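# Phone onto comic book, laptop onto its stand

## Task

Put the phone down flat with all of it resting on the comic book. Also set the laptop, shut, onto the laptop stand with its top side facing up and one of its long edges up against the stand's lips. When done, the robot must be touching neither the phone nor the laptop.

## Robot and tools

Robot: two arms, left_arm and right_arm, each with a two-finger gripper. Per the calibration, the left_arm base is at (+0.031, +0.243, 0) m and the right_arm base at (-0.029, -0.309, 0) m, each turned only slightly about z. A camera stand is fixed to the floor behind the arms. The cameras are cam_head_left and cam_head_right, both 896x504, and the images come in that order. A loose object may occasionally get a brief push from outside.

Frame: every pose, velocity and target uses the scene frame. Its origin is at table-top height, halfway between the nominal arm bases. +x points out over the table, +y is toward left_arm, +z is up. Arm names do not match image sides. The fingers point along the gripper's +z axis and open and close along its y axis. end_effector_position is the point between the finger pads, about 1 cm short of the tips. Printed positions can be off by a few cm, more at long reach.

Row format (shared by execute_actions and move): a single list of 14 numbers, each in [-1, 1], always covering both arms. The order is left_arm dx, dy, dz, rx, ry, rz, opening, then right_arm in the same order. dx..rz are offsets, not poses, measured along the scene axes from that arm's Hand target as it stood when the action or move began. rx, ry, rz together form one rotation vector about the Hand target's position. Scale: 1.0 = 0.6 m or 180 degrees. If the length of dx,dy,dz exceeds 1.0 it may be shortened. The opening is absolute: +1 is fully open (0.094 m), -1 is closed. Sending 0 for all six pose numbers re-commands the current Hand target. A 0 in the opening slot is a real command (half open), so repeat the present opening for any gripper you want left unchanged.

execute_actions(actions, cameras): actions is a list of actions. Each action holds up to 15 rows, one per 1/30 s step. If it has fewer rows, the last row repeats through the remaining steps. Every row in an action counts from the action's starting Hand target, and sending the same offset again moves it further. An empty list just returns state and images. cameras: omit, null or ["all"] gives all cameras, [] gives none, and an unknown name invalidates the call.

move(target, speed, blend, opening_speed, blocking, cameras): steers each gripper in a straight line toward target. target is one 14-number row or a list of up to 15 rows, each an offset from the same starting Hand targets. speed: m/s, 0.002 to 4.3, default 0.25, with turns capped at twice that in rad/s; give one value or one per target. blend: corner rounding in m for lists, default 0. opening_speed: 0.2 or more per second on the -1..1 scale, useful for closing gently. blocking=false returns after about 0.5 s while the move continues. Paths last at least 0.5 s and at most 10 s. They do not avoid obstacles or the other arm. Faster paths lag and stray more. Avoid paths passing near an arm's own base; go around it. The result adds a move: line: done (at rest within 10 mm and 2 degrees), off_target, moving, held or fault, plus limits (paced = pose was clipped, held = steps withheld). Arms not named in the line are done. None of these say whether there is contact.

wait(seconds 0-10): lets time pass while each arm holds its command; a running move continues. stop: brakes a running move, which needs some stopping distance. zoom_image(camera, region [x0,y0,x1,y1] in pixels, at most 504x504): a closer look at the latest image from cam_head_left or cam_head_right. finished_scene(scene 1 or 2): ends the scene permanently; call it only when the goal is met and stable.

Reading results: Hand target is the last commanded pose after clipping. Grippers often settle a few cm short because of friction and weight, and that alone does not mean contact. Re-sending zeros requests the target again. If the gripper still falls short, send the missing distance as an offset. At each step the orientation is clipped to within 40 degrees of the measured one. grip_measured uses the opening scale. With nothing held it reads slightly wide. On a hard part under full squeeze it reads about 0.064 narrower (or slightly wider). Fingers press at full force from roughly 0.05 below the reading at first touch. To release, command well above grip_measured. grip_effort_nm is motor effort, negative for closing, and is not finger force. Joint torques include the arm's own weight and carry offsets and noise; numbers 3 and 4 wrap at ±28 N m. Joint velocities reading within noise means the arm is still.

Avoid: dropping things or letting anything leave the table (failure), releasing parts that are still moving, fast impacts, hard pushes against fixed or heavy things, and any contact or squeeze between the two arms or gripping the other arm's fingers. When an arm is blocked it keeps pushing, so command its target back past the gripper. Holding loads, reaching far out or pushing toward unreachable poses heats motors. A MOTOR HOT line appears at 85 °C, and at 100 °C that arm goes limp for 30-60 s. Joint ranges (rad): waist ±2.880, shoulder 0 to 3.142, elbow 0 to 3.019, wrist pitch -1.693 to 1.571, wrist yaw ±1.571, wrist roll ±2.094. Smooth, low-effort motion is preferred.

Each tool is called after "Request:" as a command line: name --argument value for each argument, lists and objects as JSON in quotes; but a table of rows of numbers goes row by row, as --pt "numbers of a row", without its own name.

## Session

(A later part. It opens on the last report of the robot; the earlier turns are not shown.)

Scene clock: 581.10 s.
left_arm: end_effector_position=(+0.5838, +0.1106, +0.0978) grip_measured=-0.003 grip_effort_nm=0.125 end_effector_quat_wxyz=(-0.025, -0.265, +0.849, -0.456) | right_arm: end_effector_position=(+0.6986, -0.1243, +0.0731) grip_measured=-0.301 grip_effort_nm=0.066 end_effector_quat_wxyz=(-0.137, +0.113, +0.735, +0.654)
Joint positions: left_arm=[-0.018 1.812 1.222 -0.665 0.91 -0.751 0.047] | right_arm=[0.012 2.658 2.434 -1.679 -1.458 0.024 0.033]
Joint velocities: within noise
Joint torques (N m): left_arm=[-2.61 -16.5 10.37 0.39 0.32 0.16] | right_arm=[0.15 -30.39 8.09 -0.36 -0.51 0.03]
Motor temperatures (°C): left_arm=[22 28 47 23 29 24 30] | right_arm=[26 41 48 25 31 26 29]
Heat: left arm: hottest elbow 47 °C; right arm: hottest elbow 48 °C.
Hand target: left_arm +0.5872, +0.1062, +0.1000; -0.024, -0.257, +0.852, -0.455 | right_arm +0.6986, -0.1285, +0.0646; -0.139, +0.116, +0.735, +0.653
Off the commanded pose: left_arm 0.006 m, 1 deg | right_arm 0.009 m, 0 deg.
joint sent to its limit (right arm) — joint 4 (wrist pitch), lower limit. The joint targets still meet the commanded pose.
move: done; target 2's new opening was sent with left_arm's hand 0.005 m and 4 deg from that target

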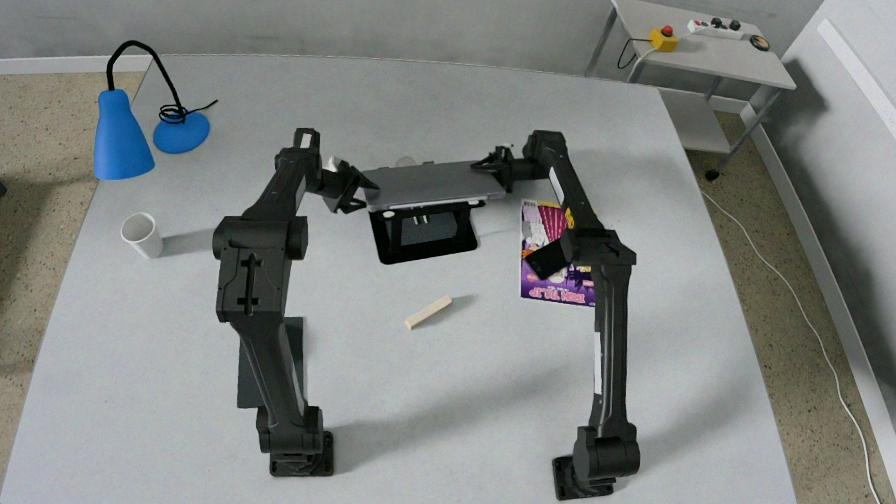

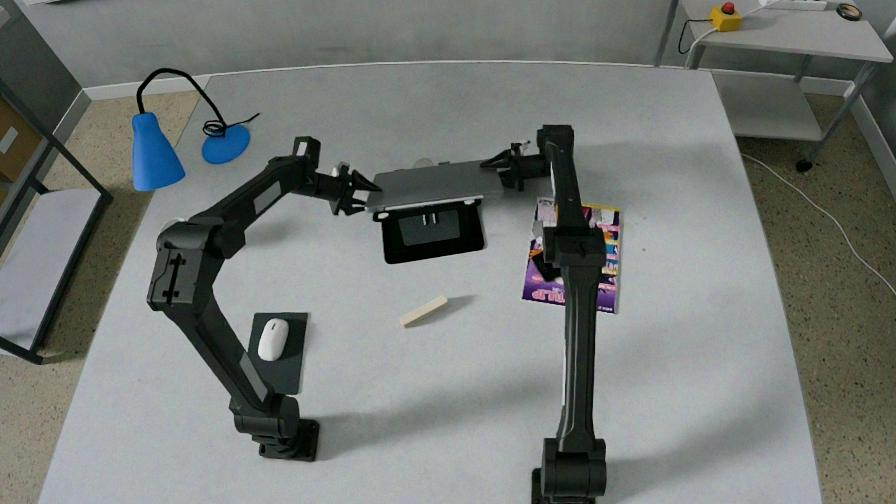

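Request:
move --pt "0 0 0.0 0 0.0 0.0 0.2 0 0.0 0 0 0 0 0.1" --speed 0.05 --opening_speed 0.6

Request:
zoom_image --camera "cam_head_left" --region '[340, 130, 540, 270]'

Request:
zoom_image --camera "cam_head_right" --region '[340, 130, 540, 270]'

Scene clock: 585.30 s.
left_arm: end_effector_position=(+0.5838, +0.1106, +0.0978) grip_measured=+0.198 grip_effort_nm=0.129 end_effector_quat_wxyz=(-0.025, -0.265, +0.849, -0.456) | right_arm: end_effector_position=(+0.6986, -0.1243, +0.0731) grip_measured=+0.098 grip_effort_nm=0.071 end_effector_quat_wxyz=(-0.137, +0.112, +0.735, +0.654)
Joint positions: left_arm=[-0.018 1.812 1.222 -0.665 0.91 -0.751 0.056] | right_arm=[0.012 2.658 2.434 -1.679 -1.458 0.024 0.052]
Joint velocities: within noise
Joint torques (N m): left_arm=[-2.02 -16.91 10.26 0.27 0.3 0.16] | right_arm=[0.26 -30.33 8.1 -0.36 -0.51 0.02]
Motor temperatures (°C): left_arm=[22 28 46 23 29 24 29] | right_arm=[26 41 48 25 31 26 29]
Heat: left arm: hottest elbow 46 °C; right arm: hottest elbow 48 °C.
Hand target: left_arm +0.5872, +0.1062, +0.1000; -0.024, -0.257, +0.852, -0.455 | right_arm +0.6986, -0.1285, +0.0646; -0.139, +0.115, +0.735, +0.653
Off the commanded pose: left_arm 0.006 m, 1 deg | right_arm 0.009 m, 0 deg.
joint sent to its limit (right arm) — joint 4 (wrist pitch), lower limit. The joint targets still meet the commanded pose.
move: done

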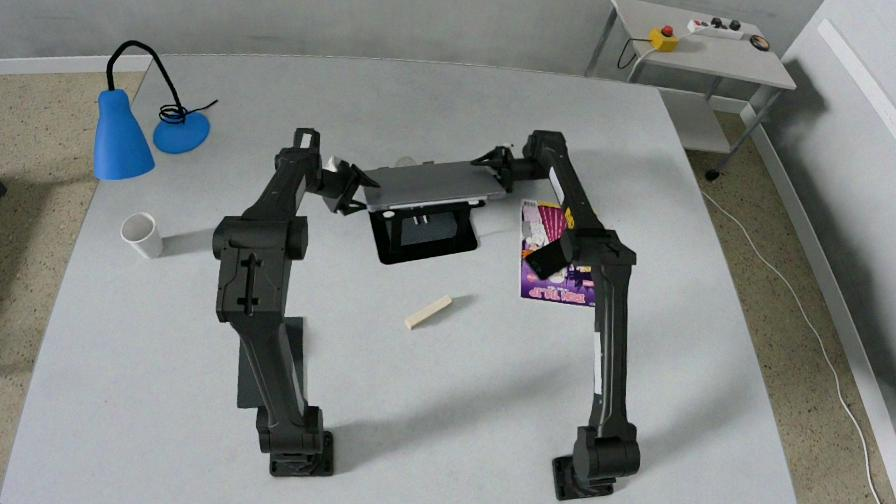

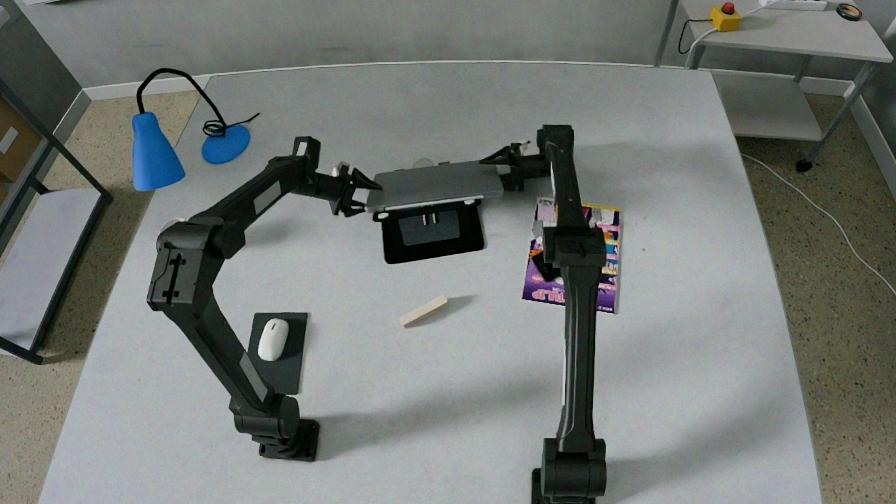

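Scaled by 2.520.

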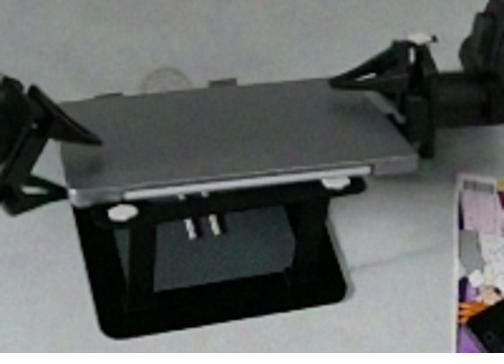

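Scaled by 2.520.

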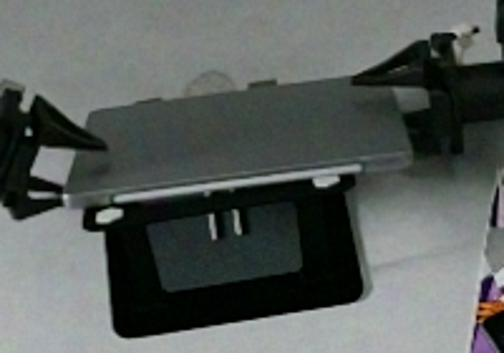

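Request:
move --pt "-0.033 0.131 0.097 0 0.0 0.0 0.2 0.008 -0.167 0.018 0 0 0 0.1" --speed 0.08

Request:
zoom_image --camera "cam_head_left" --region '[340, 130, 540, 270]'

Request:
zoom_image --camera "cam_head_right" --region '[340, 130, 540, 270]'

Scene clock: 590.57 s.
left_arm: end_effector_position=(+0.5450, +0.1764, +0.1242) grip_measured=+0.198 grip_effort_nm=0.120 end_effector_quat_wxyz=(-0.062, -0.275, +0.849, -0.448) | right_arm: end_effector_position=(+0.7053, -0.2242, +0.0676) grip_measured=+0.099 grip_effort_nm=0.066 end_effector_quat_wxyz=(-0.096, +0.158, +0.741, +0.646)
Joint positions: left_arm=[0.118 1.761 1.245 -1.016 0.937 -0.5 0.056] | right_arm=[-0.124 2.627 2.374 -1.679 -1.412 -0.006 0.052]
Joint velocities: within noise
Joint torques (N m): left_arm=[-0.38 -19.08 14.57 -0.08 0.54 0.19] | right_arm=[0.21 -32.5 6.87 -0.42 -0.49 0.05]
Motor temperatures (°C): left_arm=[22 29 45 23 29 24 29] | right_arm=[26 42 47 25 30 25 29]
Heat: left arm: hottest elbow 45 °C; right arm: hottest elbow 47 °C.
Hand target: left_arm +0.5675, +0.1848, +0.1583; -0.024, -0.257, +0.852, -0.455 | right_arm +0.7034, -0.2286, +0.0755; -0.139, +0.115, +0.735, +0.653
Off the commanded pose: left_arm 0.042 m, 5 deg | right_arm 0.009 m, 7 deg.
joint sent to its limit (right arm) — joint 4 (wrist pitch), lower limit. The joint targets are off in orientation, not in position.
move: off_target (left_arm, right_arm)

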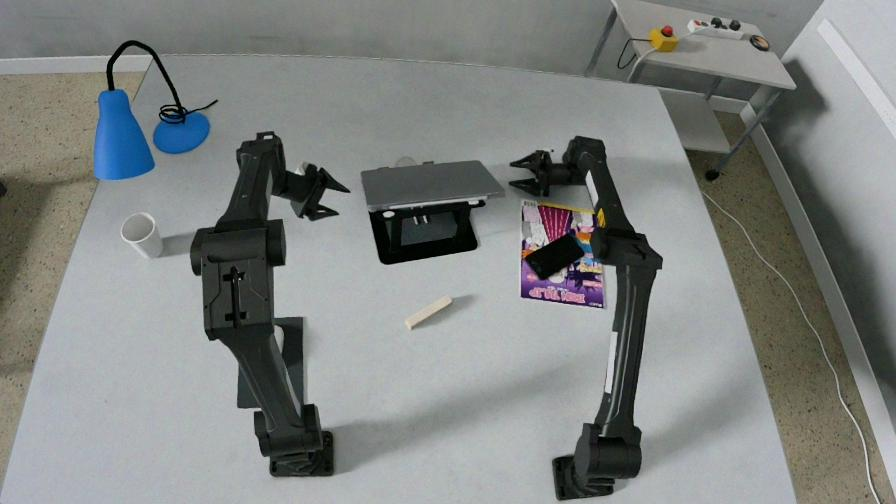

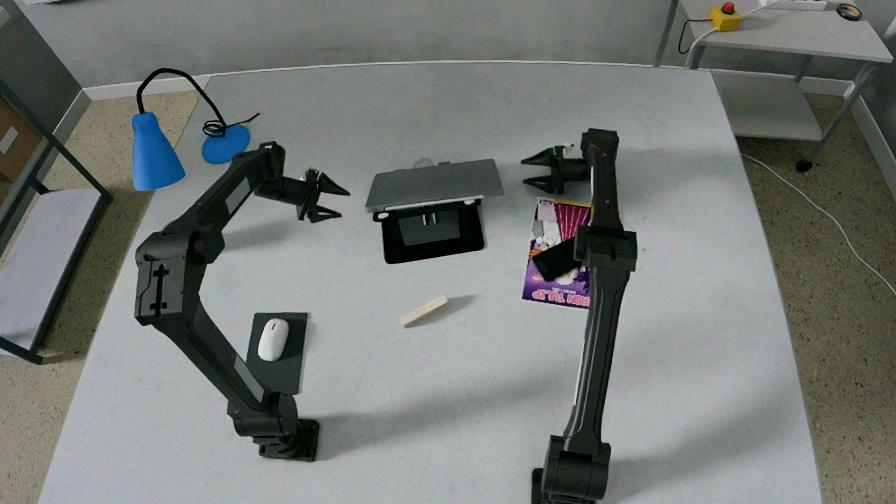

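Scaled by 2.520.

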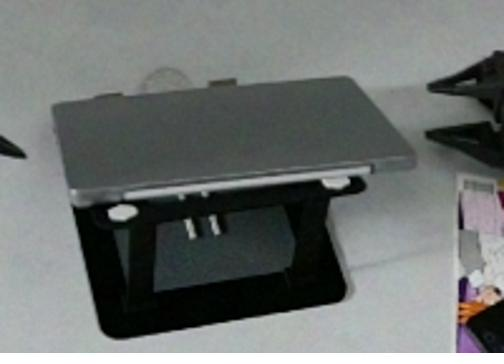

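Scaled by 2.520.

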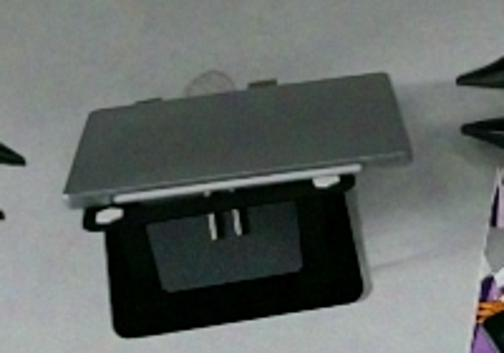

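Request:
move --pt "-0.1 0.13 0.17 0 0.0 0.0 0.2 0.0 -0.05 0.4 0 0 0 -1" --pt "-0.2 0.17 0.17 0 0.0 0.0 0.2 -0.42 0.13 0.457 -0.47 -0.33 -0.135 -1" --speed 0.25

Request:
zoom_image --camera "cam_head_right" --region '[340, 130, 540, 270]'

Scene clock: 609.80 s.
left_arm: end_effector_position=(+0.4552, +0.2836, +0.2531) grip_measured=+0.198 grip_effort_nm=0.125 end_effector_quat_wxyz=(-0.032, -0.257, +0.851, -0.456) | right_arm: end_effector_position=(+0.4550, -0.1542, +0.3504) grip_measured=-0.991 grip_effort_nm=-0.486 end_effector_quat_wxyz=(+0.433, +0.007, +0.901, -0.001)
Joint positions: left_arm=[0.399 1.544 1.319 -1.622 0.921 -0.021 0.056] | right_arm=[0.419 1.19 1.192 -0.725 0.334 0.288 0]
Joint velocities: within noise
Joint torques (N m): left_arm=[-0.67 -15.74 8.73 -0.5 0.34 0.17] | right_arm=[1.2 -12.63 8.81 2.02 0.3 0.09]
Motor temperatures (°C): left_arm=[22 29 45 23 29 24 29] | right_arm=[26 42 45 25 29 25 28]
Heat: left arm: hottest elbow 45 °C; right arm: hottest elbow 45 °C.
Hand target: left_arm +0.4476, +0.2868, +0.2603; -0.024, -0.257, +0.852, -0.455 | right_arm +0.4513, -0.1507, +0.3497; +0.438, +0.000, +0.899, +0.001
Off the commanded pose: left_arm 0.011 m, 1 deg | right_arm 0.005 m, 1 deg.
move: off_target (left_arm)

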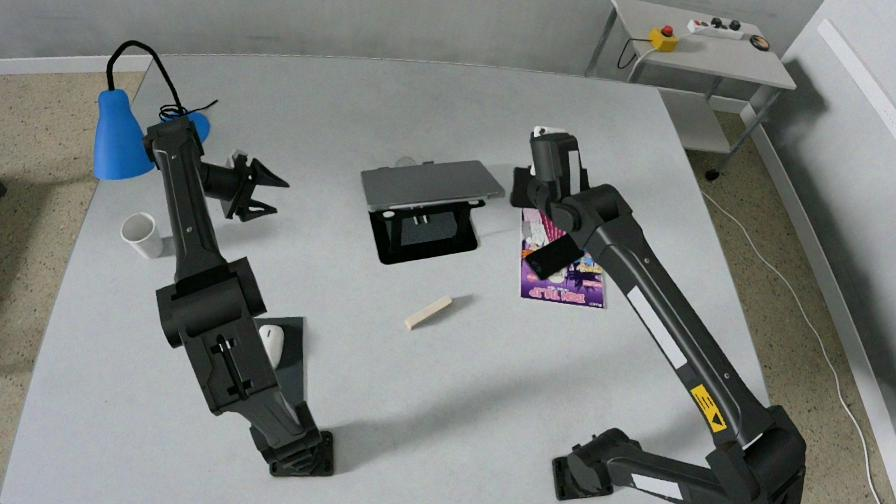

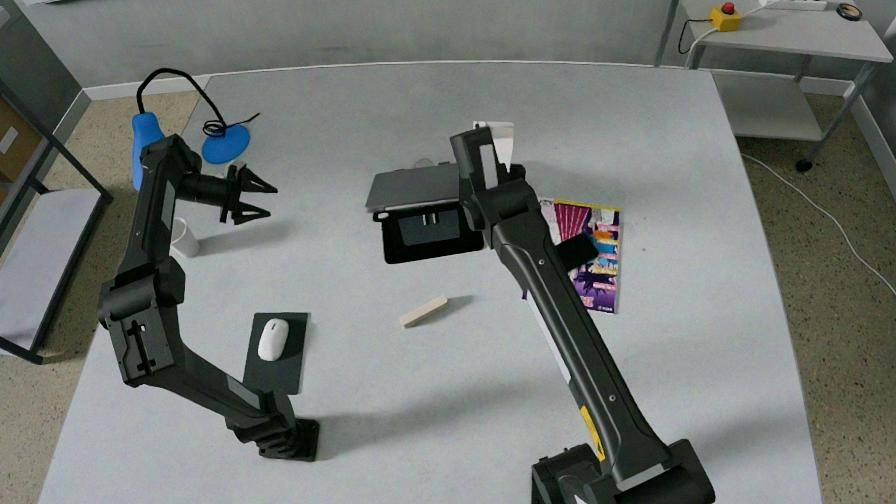

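Scaled by 2.520.

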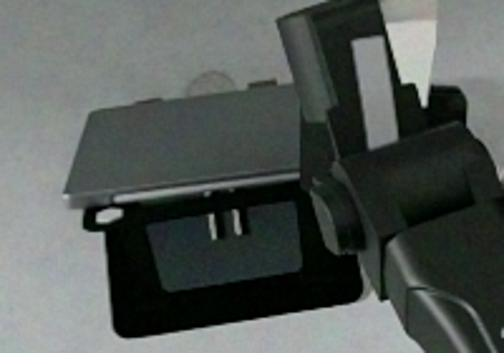

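Request:
move --pt "0 0 0.0 0 0.0 0.0 0.2 0.0 0.1 -0.17 0 0 0 -1" --speed 0.15

Request:
zoom_image --camera "cam_head_right" --region '[340, 130, 540, 270]'

Request:
zoom_image --camera "cam_head_left" --region '[340, 130, 540, 270]'

Scene clock: 614.73 s.
left_arm: end_effector_position=(+0.4551, +0.2836, +0.2531) grip_measured=+0.198 grip_effort_nm=0.125 end_effector_quat_wxyz=(-0.032, -0.257, +0.851, -0.456) | right_arm: end_effector_position=(+0.4512, -0.0963, +0.2594) grip_measured=-0.991 grip_effort_nm=-0.481 end_effector_quat_wxyz=(+0.442, +0.002, +0.897, +0.001)
Joint positions: left_arm=[0.399 1.544 1.319 -1.622 0.921 -0.02 0.056] | right_arm=[0.553 1.281 1.022 -0.477 0.435 0.368 0]
Joint velocities: within noise
Joint torques (N m): left_arm=[-0.26 -16.44 8.7 -0.49 0.4 0.14] | right_arm=[1.26 -12.28 8.91 1.89 0.3 0.24]
Motor temperatures (°C): left_arm=[22 29 44 23 29 24 29] | right_arm=[26 41 45 25 29 25 28]
Heat: left arm: hottest elbow 44 °C; right arm: hottest elbow 45 °C.
Hand target: left_arm +0.4475, +0.2868, +0.2603; -0.024, -0.257, +0.852, -0.455 | right_arm +0.4513, -0.0905, +0.2477; +0.438, +0.000, +0.899, +0.001
Off the commanded pose: left_arm 0.011 m, 1 deg | right_arm 0.013 m, 1 deg.
move: off_target (left_arm, right_arm)

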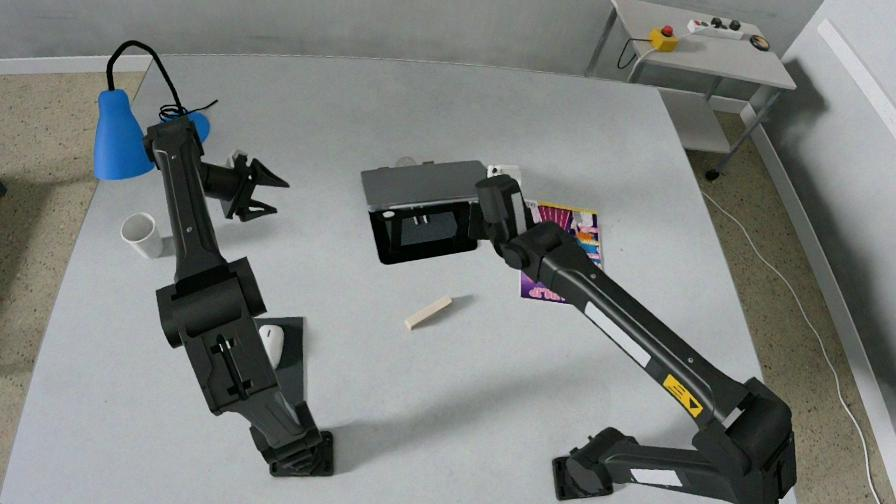

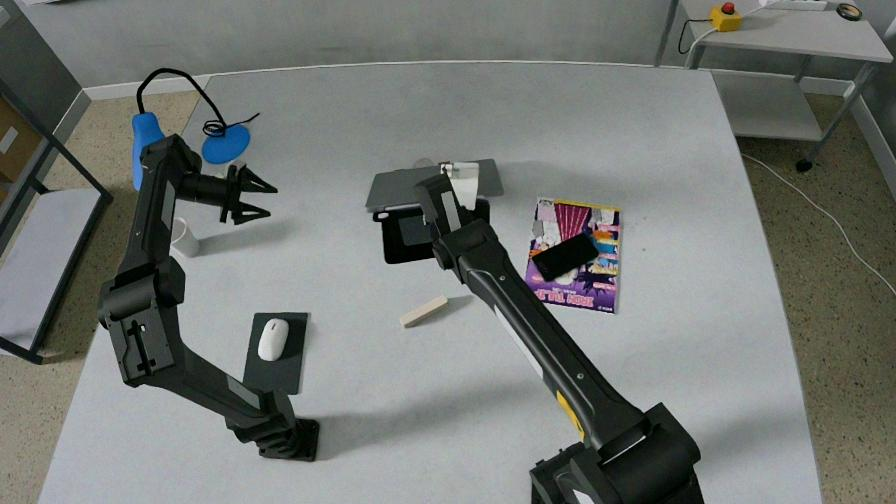

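Scaled by 2.520.

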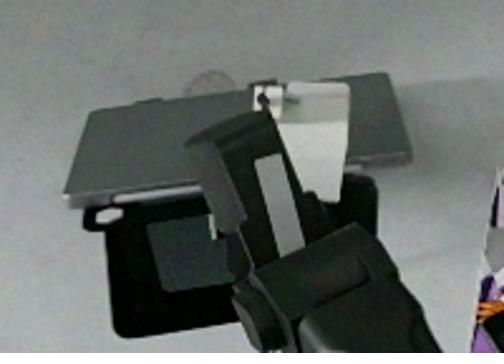

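Scaled by 2.520.

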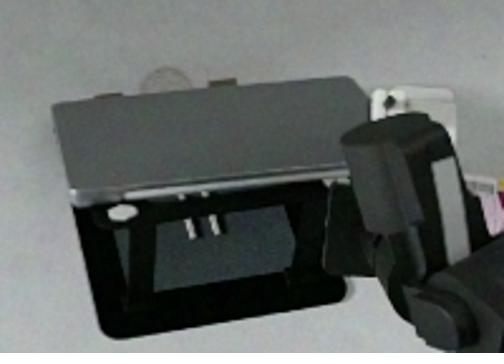

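Request:
move --pt "0 0 0.0 0 0.0 0.0 0.2 0.055 0.0 -0.05 0 0 0 -1" --speed 0.1

Request:
zoom_image --camera "cam_head_right" --region '[340, 130, 540, 270]'

Request:
zoom_image --camera "cam_head_left" --region '[340, 130, 540, 270]'

Scene clock: 621.70 s.
left_arm: end_effector_position=(+0.4551, +0.2836, +0.2531) grip_measured=+0.198 grip_effort_nm=0.125 end_effector_quat_wxyz=(-0.032, -0.257, +0.852, -0.456) | right_arm: end_effector_position=(+0.4776, -0.0878, +0.2255) grip_measured=-0.991 grip_effort_nm=-0.486 end_effector_quat_wxyz=(+0.440, +0.000, +0.898, +0.005)
Joint positions: left_arm=[0.399 1.544 1.319 -1.622 0.921 -0.02 0.056] | right_arm=[0.533 1.38 1.022 -0.374 0.409 0.354 0]
Joint velocities: within noise
Joint torques (N m): left_arm=[-0.32 -16.79 8.57 -0.55 0.36 0.17] | right_arm=[-0.26 -12.69 9.43 1.85 0.14 0.1]
Motor temperatures (°C): left_arm=[22 29 44 23 29 24 28] | right_arm=[26 41 44 25 29 25 28]
Heat: left arm: hottest elbow 44 °C; right arm: hottest elbow 44 °C.
Hand target: left_arm +0.4475, +0.2868, +0.2603; -0.024, -0.257, +0.852, -0.455 | right_arm +0.4843, -0.0906, +0.2176; +0.438, +0.000, +0.899, +0.001
Off the commanded pose: left_arm 0.011 m, 1 deg | right_arm 0.011 m, 0 deg.
move: off_target (left_arm, right_arm)

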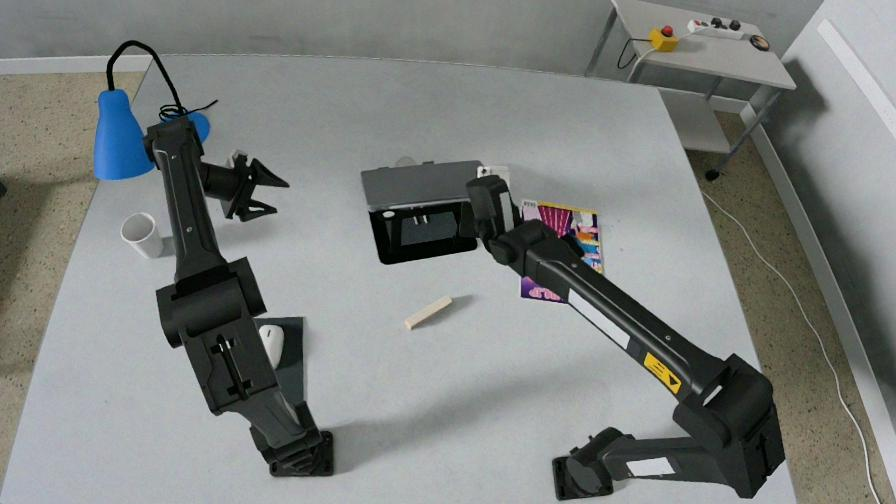

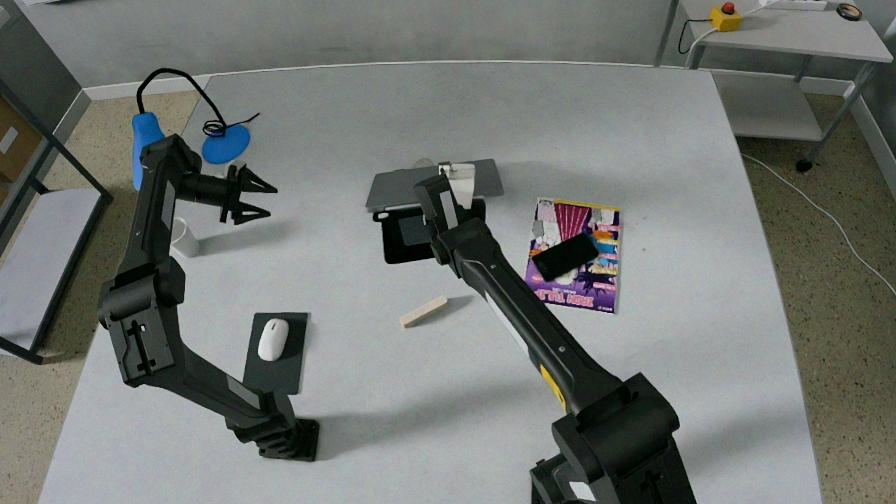

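Scaled by 2.520.

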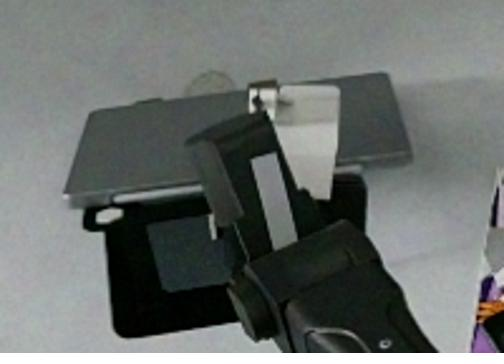

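Scaled by 2.520.

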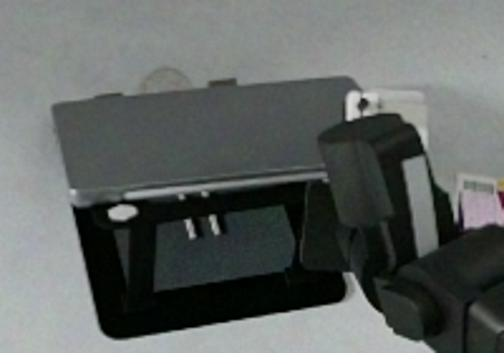

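Request:
move --pt "0 0 0.0 0 0.0 0.0 0.2 0.067 0.0 -0.052 0 0 0 -1" --speed 0.05

Request:
zoom_image --camera "cam_head_right" --region '[340, 130, 540, 270]'

Request:
zoom_image --camera "cam_head_left" --region '[340, 130, 540, 270]'

Scene clock: 626.50 s.
left_arm: end_effector_position=(+0.4551, +0.2836, +0.2531) grip_measured=+0.198 grip_effort_nm=0.125 end_effector_quat_wxyz=(-0.032, -0.257, +0.852, -0.456) | right_arm: end_effector_position=(+0.5060, -0.0931, +0.1776) grip_measured=-0.991 grip_effort_nm=-0.486 end_effector_quat_wxyz=(+0.427, -0.004, +0.904, -0.002)
Joint positions: left_arm=[0.399 1.544 1.319 -1.622 0.921 -0.02 0.056] | right_arm=[0.491 1.496 1.022 -0.279 0.377 0.323 0]
Joint velocities: within noise
Joint torques (N m): left_arm=[-0.62 -16.73 8.49 -0.36 0.35 0.13] | right_arm=[-0.32 -14.27 11.69 1.85 0.14 0.07]
Motor temperatures (°C): left_arm=[22 29 43 23 29 24 28] | right_arm=[26 40 44 25 29 25 28]
Heat: left arm: hottest elbow 43 °C; right arm: hottest elbow 44 °C.
Hand target: left_arm +0.4475, +0.2868, +0.2603; -0.024, -0.257, +0.852, -0.455 | right_arm +0.5246, -0.0907, +0.1866; +0.439, +0.001, +0.899, +0.001
Off the commanded pose: left_arm 0.011 m, 1 deg | right_arm 0.021 m, 2 deg.
move: off_target (left_arm, right_arm)

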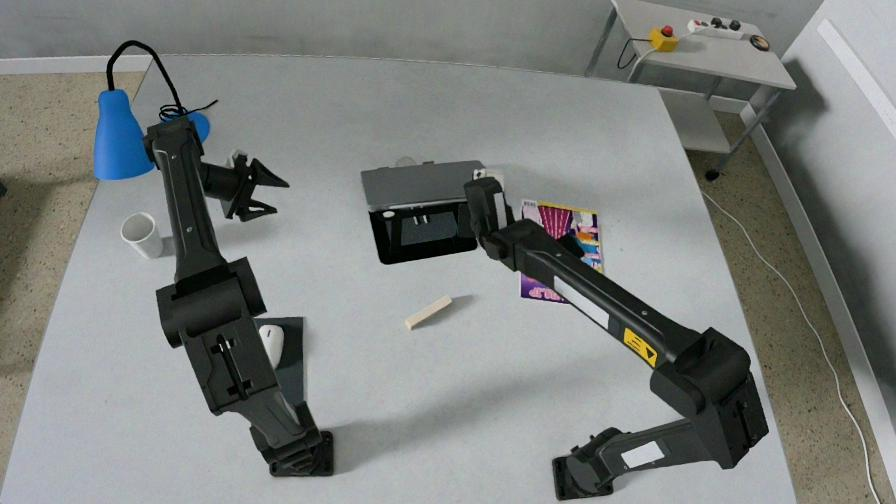

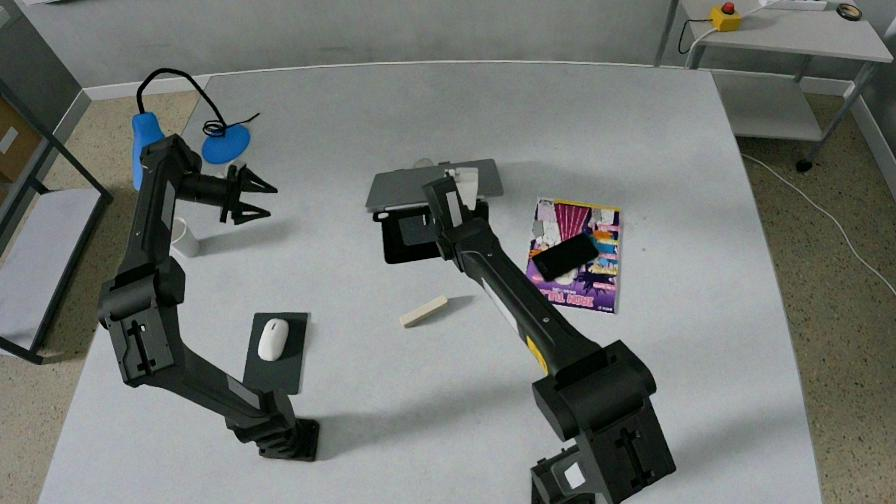

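Scaled by 2.520.

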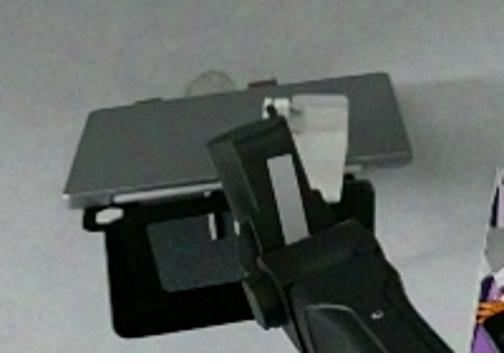

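Scaled by 2.520.

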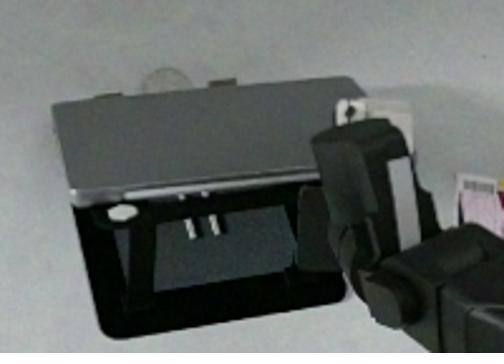

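Request:
move --pt "0 0 0.0 0 0.0 0.0 0.2 0.04 0.0 0.01 0 0 0 -1" --speed 0.05

Request:
zoom_image --camera "cam_head_right" --region '[340, 130, 540, 270]'

Request:
zoom_image --camera "cam_head_left" --region '[340, 130, 540, 270]'

Scene clock: 631.10 s.
left_arm: end_effector_position=(+0.4551, +0.2836, +0.2531) grip_measured=+0.198 grip_effort_nm=0.120 end_effector_quat_wxyz=(-0.032, -0.257, +0.852, -0.456) | right_arm: end_effector_position=(+0.5254, -0.0945, +0.1797) grip_measured=-0.991 grip_effort_nm=-0.486 end_effector_quat_wxyz=(+0.428, -0.004, +0.904, -0.001)
Joint positions: left_arm=[0.399 1.544 1.319 -1.622 0.921 -0.02 0.056] | right_arm=[0.469 1.533 1.069 -0.279 0.36 0.306 0]
Joint velocities: within noise
Joint torques (N m): left_arm=[-0.85 -16.15 8.54 -0.54 0.32 0.13] | right_arm=[-0.32 -14.8 13.35 1.31 0.13 0.07]
Motor temperatures (°C): left_arm=[22 29 43 23 29 24 28] | right_arm=[26 40 44 25 29 25 28]
Heat: left arm: hottest elbow 43 °C; right arm: hottest elbow 44 °C.
Hand target: left_arm +0.4475, +0.2868, +0.2603; -0.024, -0.257, +0.852, -0.455 | right_arm +0.5485, -0.0906, +0.1925; +0.438, +0.000, +0.899, +0.001
Off the commanded pose: left_arm 0.011 m, 1 deg | right_arm 0.027 m, 1 deg.
move: off_target (left_arm, right_arm)

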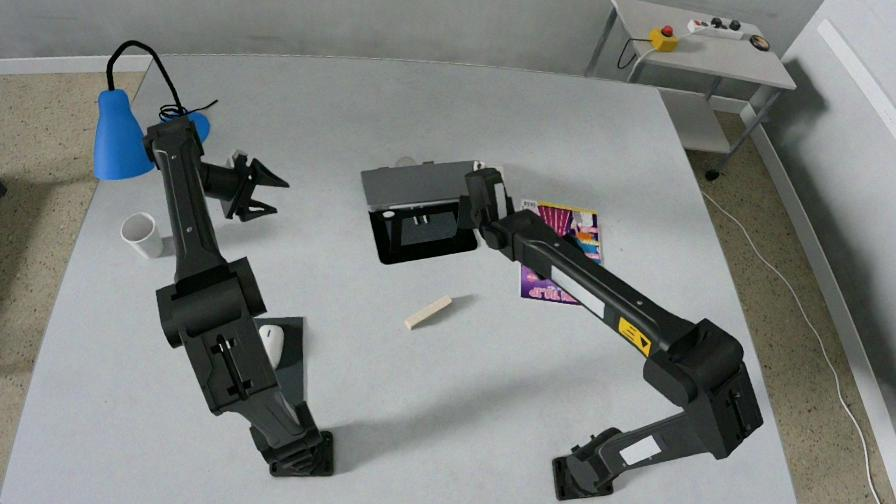

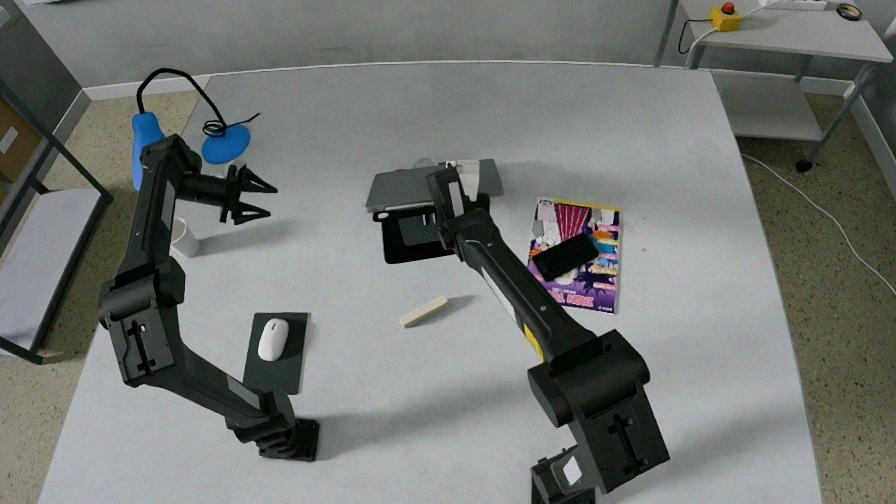

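Scaled by 2.520.

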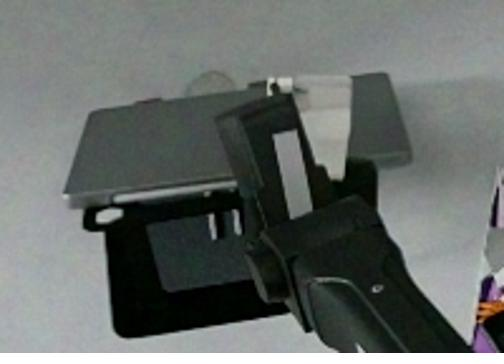

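Scaled by 2.520.

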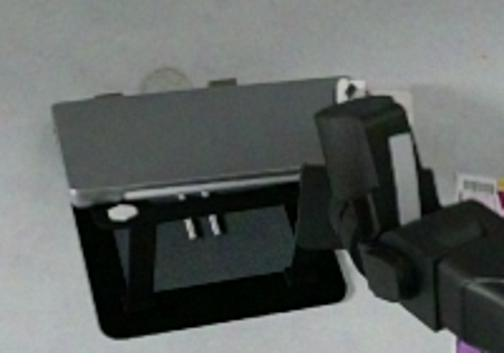

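Request:
move --pt "0 0 0.0 0 0.0 0.0 0.2 0.03 0.0 -0.012 0 0 0 -1" --speed 0.05

Request:
zoom_image --camera "cam_head_right" --region '[340, 130, 540, 270]'

Request:
zoom_image --camera "cam_head_left" --region '[340, 130, 540, 270]'

Scene clock: 636.17 s.
left_arm: end_effector_position=(+0.4551, +0.2836, +0.2531) grip_measured=+0.198 grip_effort_nm=0.120 end_effector_quat_wxyz=(-0.032, -0.257, +0.852, -0.456) | right_arm: end_effector_position=(+0.5409, -0.0953, +0.1693) grip_measured=-0.991 grip_effort_nm=-0.481 end_effector_quat_wxyz=(+0.421, -0.005, +0.907, -0.005)
Joint positions: left_arm=[0.399 1.544 1.319 -1.622 0.921 -0.02 0.056] | right_arm=[0.453 1.582 1.104 -0.279 0.348 0.295 0]
Joint velocities: within noise
Joint torques (N m): left_arm=[-0.26 -16.26 8.64 -0.64 0.43 0.15] | right_arm=[-0.26 -15.21 13.27 1.78 0.12 0.08]
Motor temperatures (°C): left_arm=[22 28 42 23 29 24 28] | right_arm=[26 40 46 25 28 25 28]
Heat: left arm: hottest elbow 42 °C; right arm: hottest elbow 46 °C.
Hand target: left_arm +0.4475, +0.2868, +0.2603; -0.024, -0.257, +0.852, -0.455 | right_arm +0.5666, -0.0907, +0.1851; +0.438, +0.000, +0.899, +0.001
Off the commanded pose: left_arm 0.011 m, 1 deg | right_arm 0.031 m, 2 deg.
move: off_target (left_arm, right_arm)

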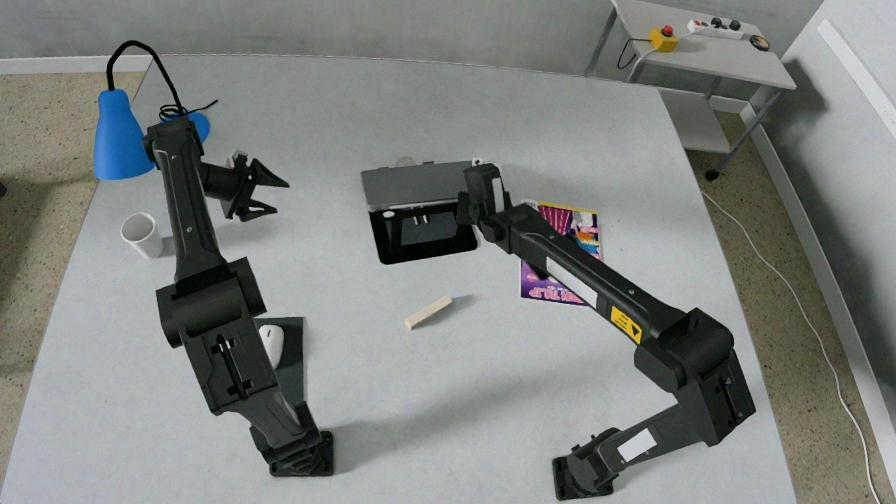

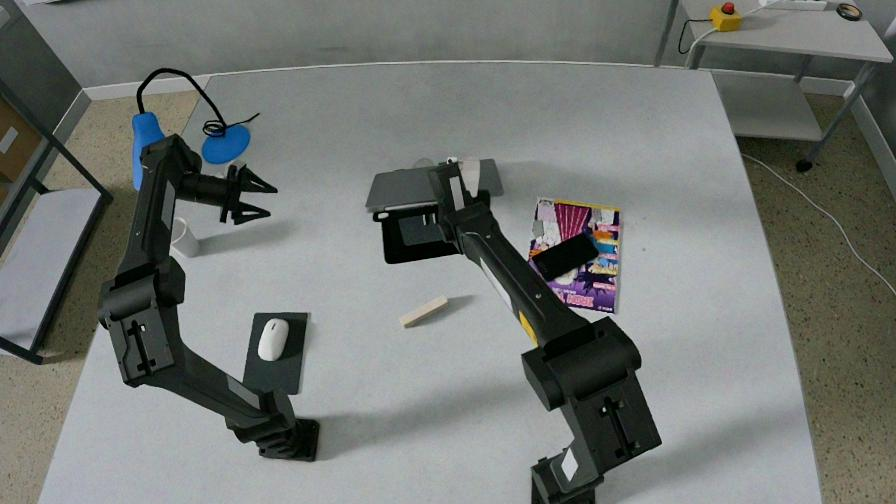

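Scaled by 2.520.

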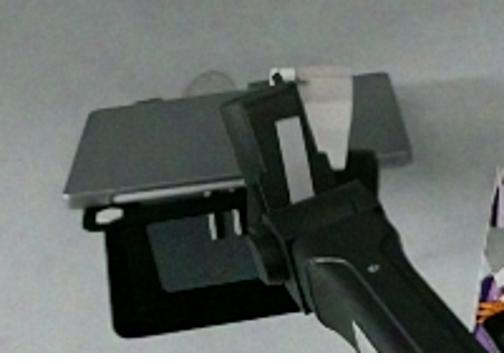

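Scaled by 2.520.

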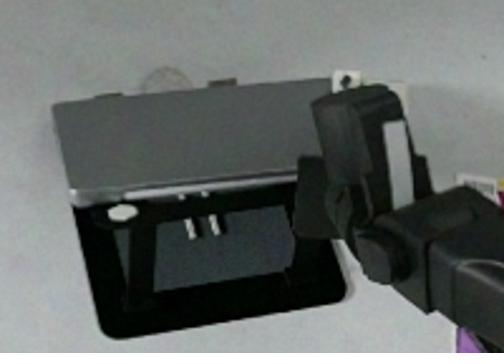

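Request:
move --pt "0 0 0.0 0 0.0 0.0 0.2 0.03 0.0 0.0 0 0 0 -1" --speed 0.05

Request:
zoom_image --camera "cam_head_right" --region '[340, 130, 540, 270]'

Request:
zoom_image --camera "cam_head_left" --region '[340, 130, 540, 270]'

Scene clock: 640.00 s.
left_arm: end_effector_position=(+0.4551, +0.2836, +0.2531) grip_measured=+0.198 grip_effort_nm=0.125 end_effector_quat_wxyz=(-0.032, -0.257, +0.852, -0.456) | right_arm: end_effector_position=(+0.5594, -0.0944, +0.1712) grip_measured=-0.991 grip_effort_nm=-0.486 end_effector_quat_wxyz=(+0.423, -0.005, +0.906, -0.003)
Joint positions: left_arm=[0.399 1.544 1.319 -1.622 0.921 -0.02 0.056] | right_arm=[0.438 1.619 1.151 -0.279 0.337 0.285 0]
Joint velocities: within noise
Joint torques (N m): left_arm=[-0.32 -16.03 8.55 -0.5 0.35 0.15] | right_arm=[-0.32 -15.74 13.41 1.58 0.11 0.1]
Motor temperatures (°C): left_arm=[22 28 42 23 29 24 28] | right_arm=[26 40 47 25 28 25 28]
Heat: left arm: hottest elbow 42 °C; right arm: hottest elbow 47 °C.
Hand target: left_arm +0.4475, +0.2868, +0.2603; -0.024, -0.257, +0.852, -0.455 | right_arm +0.5846, -0.0906, +0.1853; +0.439, +0.000, +0.899, +0.001
Off the commanded pose: left_arm 0.011 m, 1 deg | right_arm 0.029 m, 2 deg.
move: off_target (left_arm, right_arm)

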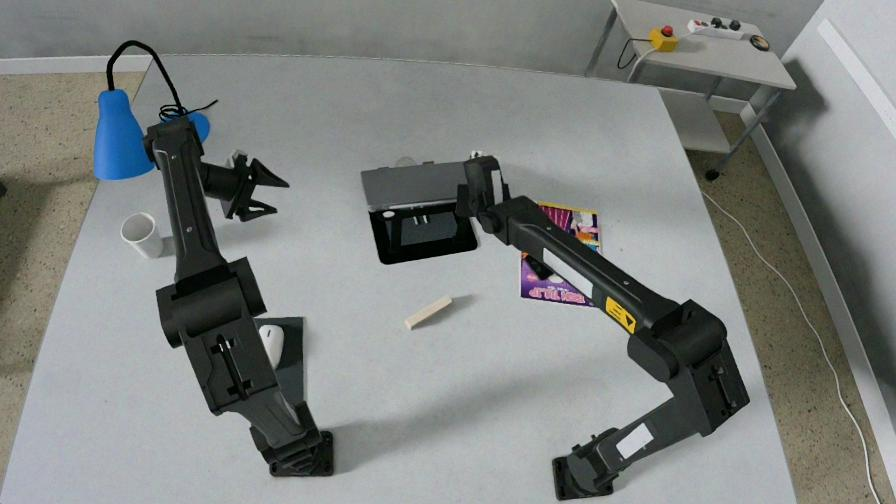

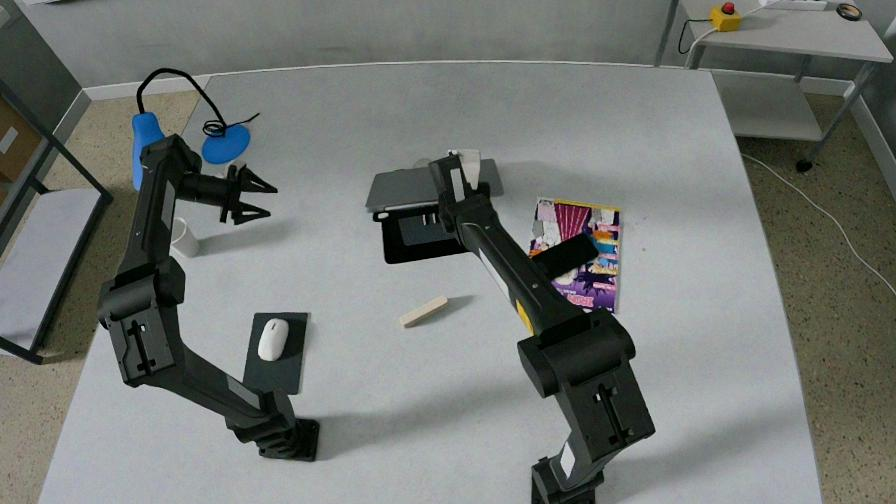

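Scaled by 2.520.

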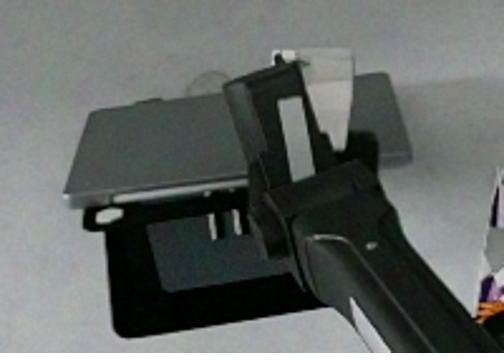

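Scaled by 2.520.

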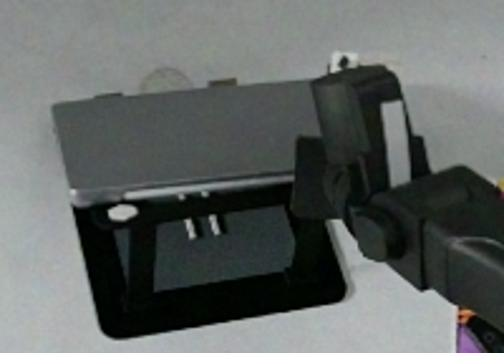

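Request:
move --pt "0 0 0.0 0 0.0 0.0 0.2 0.0 0.0 -0.04 0 0 0 -1" --speed 0.04 --cameras '["cam_head_left"]'

Request:
zoom_image --camera "cam_head_left" --region '[340, 130, 540, 270]'

Scene clock: 644.00 s.
left_arm: end_effector_position=(+0.4551, +0.2836, +0.2531) grip_measured=+0.198 grip_effort_nm=0.120 end_effector_quat_wxyz=(-0.032, -0.257, +0.852, -0.456) | right_arm: end_effector_position=(+0.5683, -0.0902, +0.1637) grip_measured=-0.991 grip_effort_nm=-0.486 end_effector_quat_wxyz=(+0.434, -0.002, +0.901, +0.002)
Joint positions: left_arm=[0.399 1.544 1.319 -1.622 0.921 -0.02 0.056] | right_arm=[0.438 1.647 1.152 -0.227 0.337 0.284 0]
Joint velocities: within noise
Joint torques (N m): left_arm=[-0.26 -15.97 8.58 -0.51 0.35 0.16] | right_arm=[-0.32 -15.91 11.23 2.03 0.11 0.08]
Motor temperatures (°C): left_arm=[22 28 42 23 29 24 28] | right_arm=[26 40 47 25 28 24 28]
Heat: left arm: hottest elbow 42 °C; right arm: hottest elbow 47 °C.
Hand target: left_arm +0.4475, +0.2868, +0.2603; -0.024, -0.257, +0.852, -0.455 | right_arm +0.5845, -0.0907, +0.1613; +0.438, +0.000, +0.899, +0.001
Off the commanded pose: left_arm 0.011 m, 1 deg | right_arm 0.016 m, 1 deg.
move: off_target (left_arm, right_arm)
Images, in order (width x height): cam_head_left 896x504.

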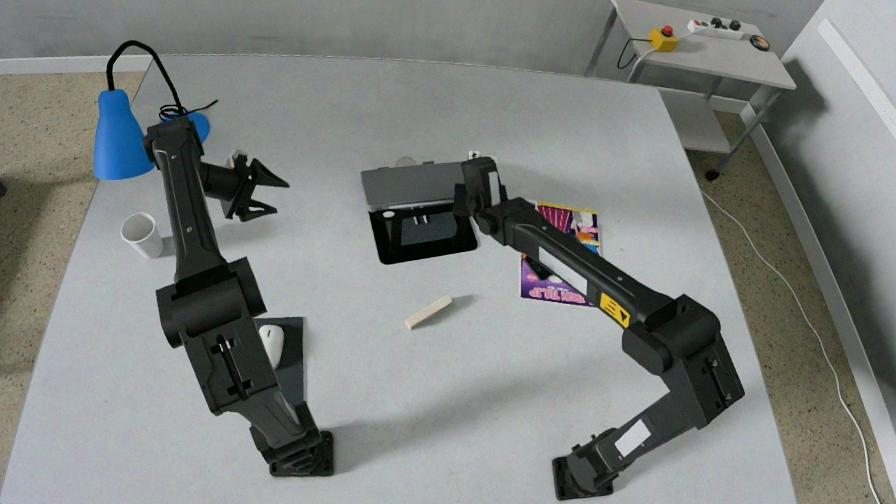

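Scaled by 2.520.

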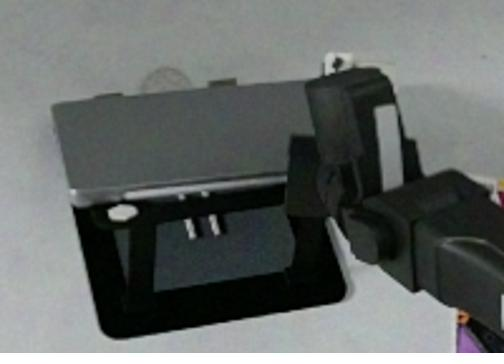

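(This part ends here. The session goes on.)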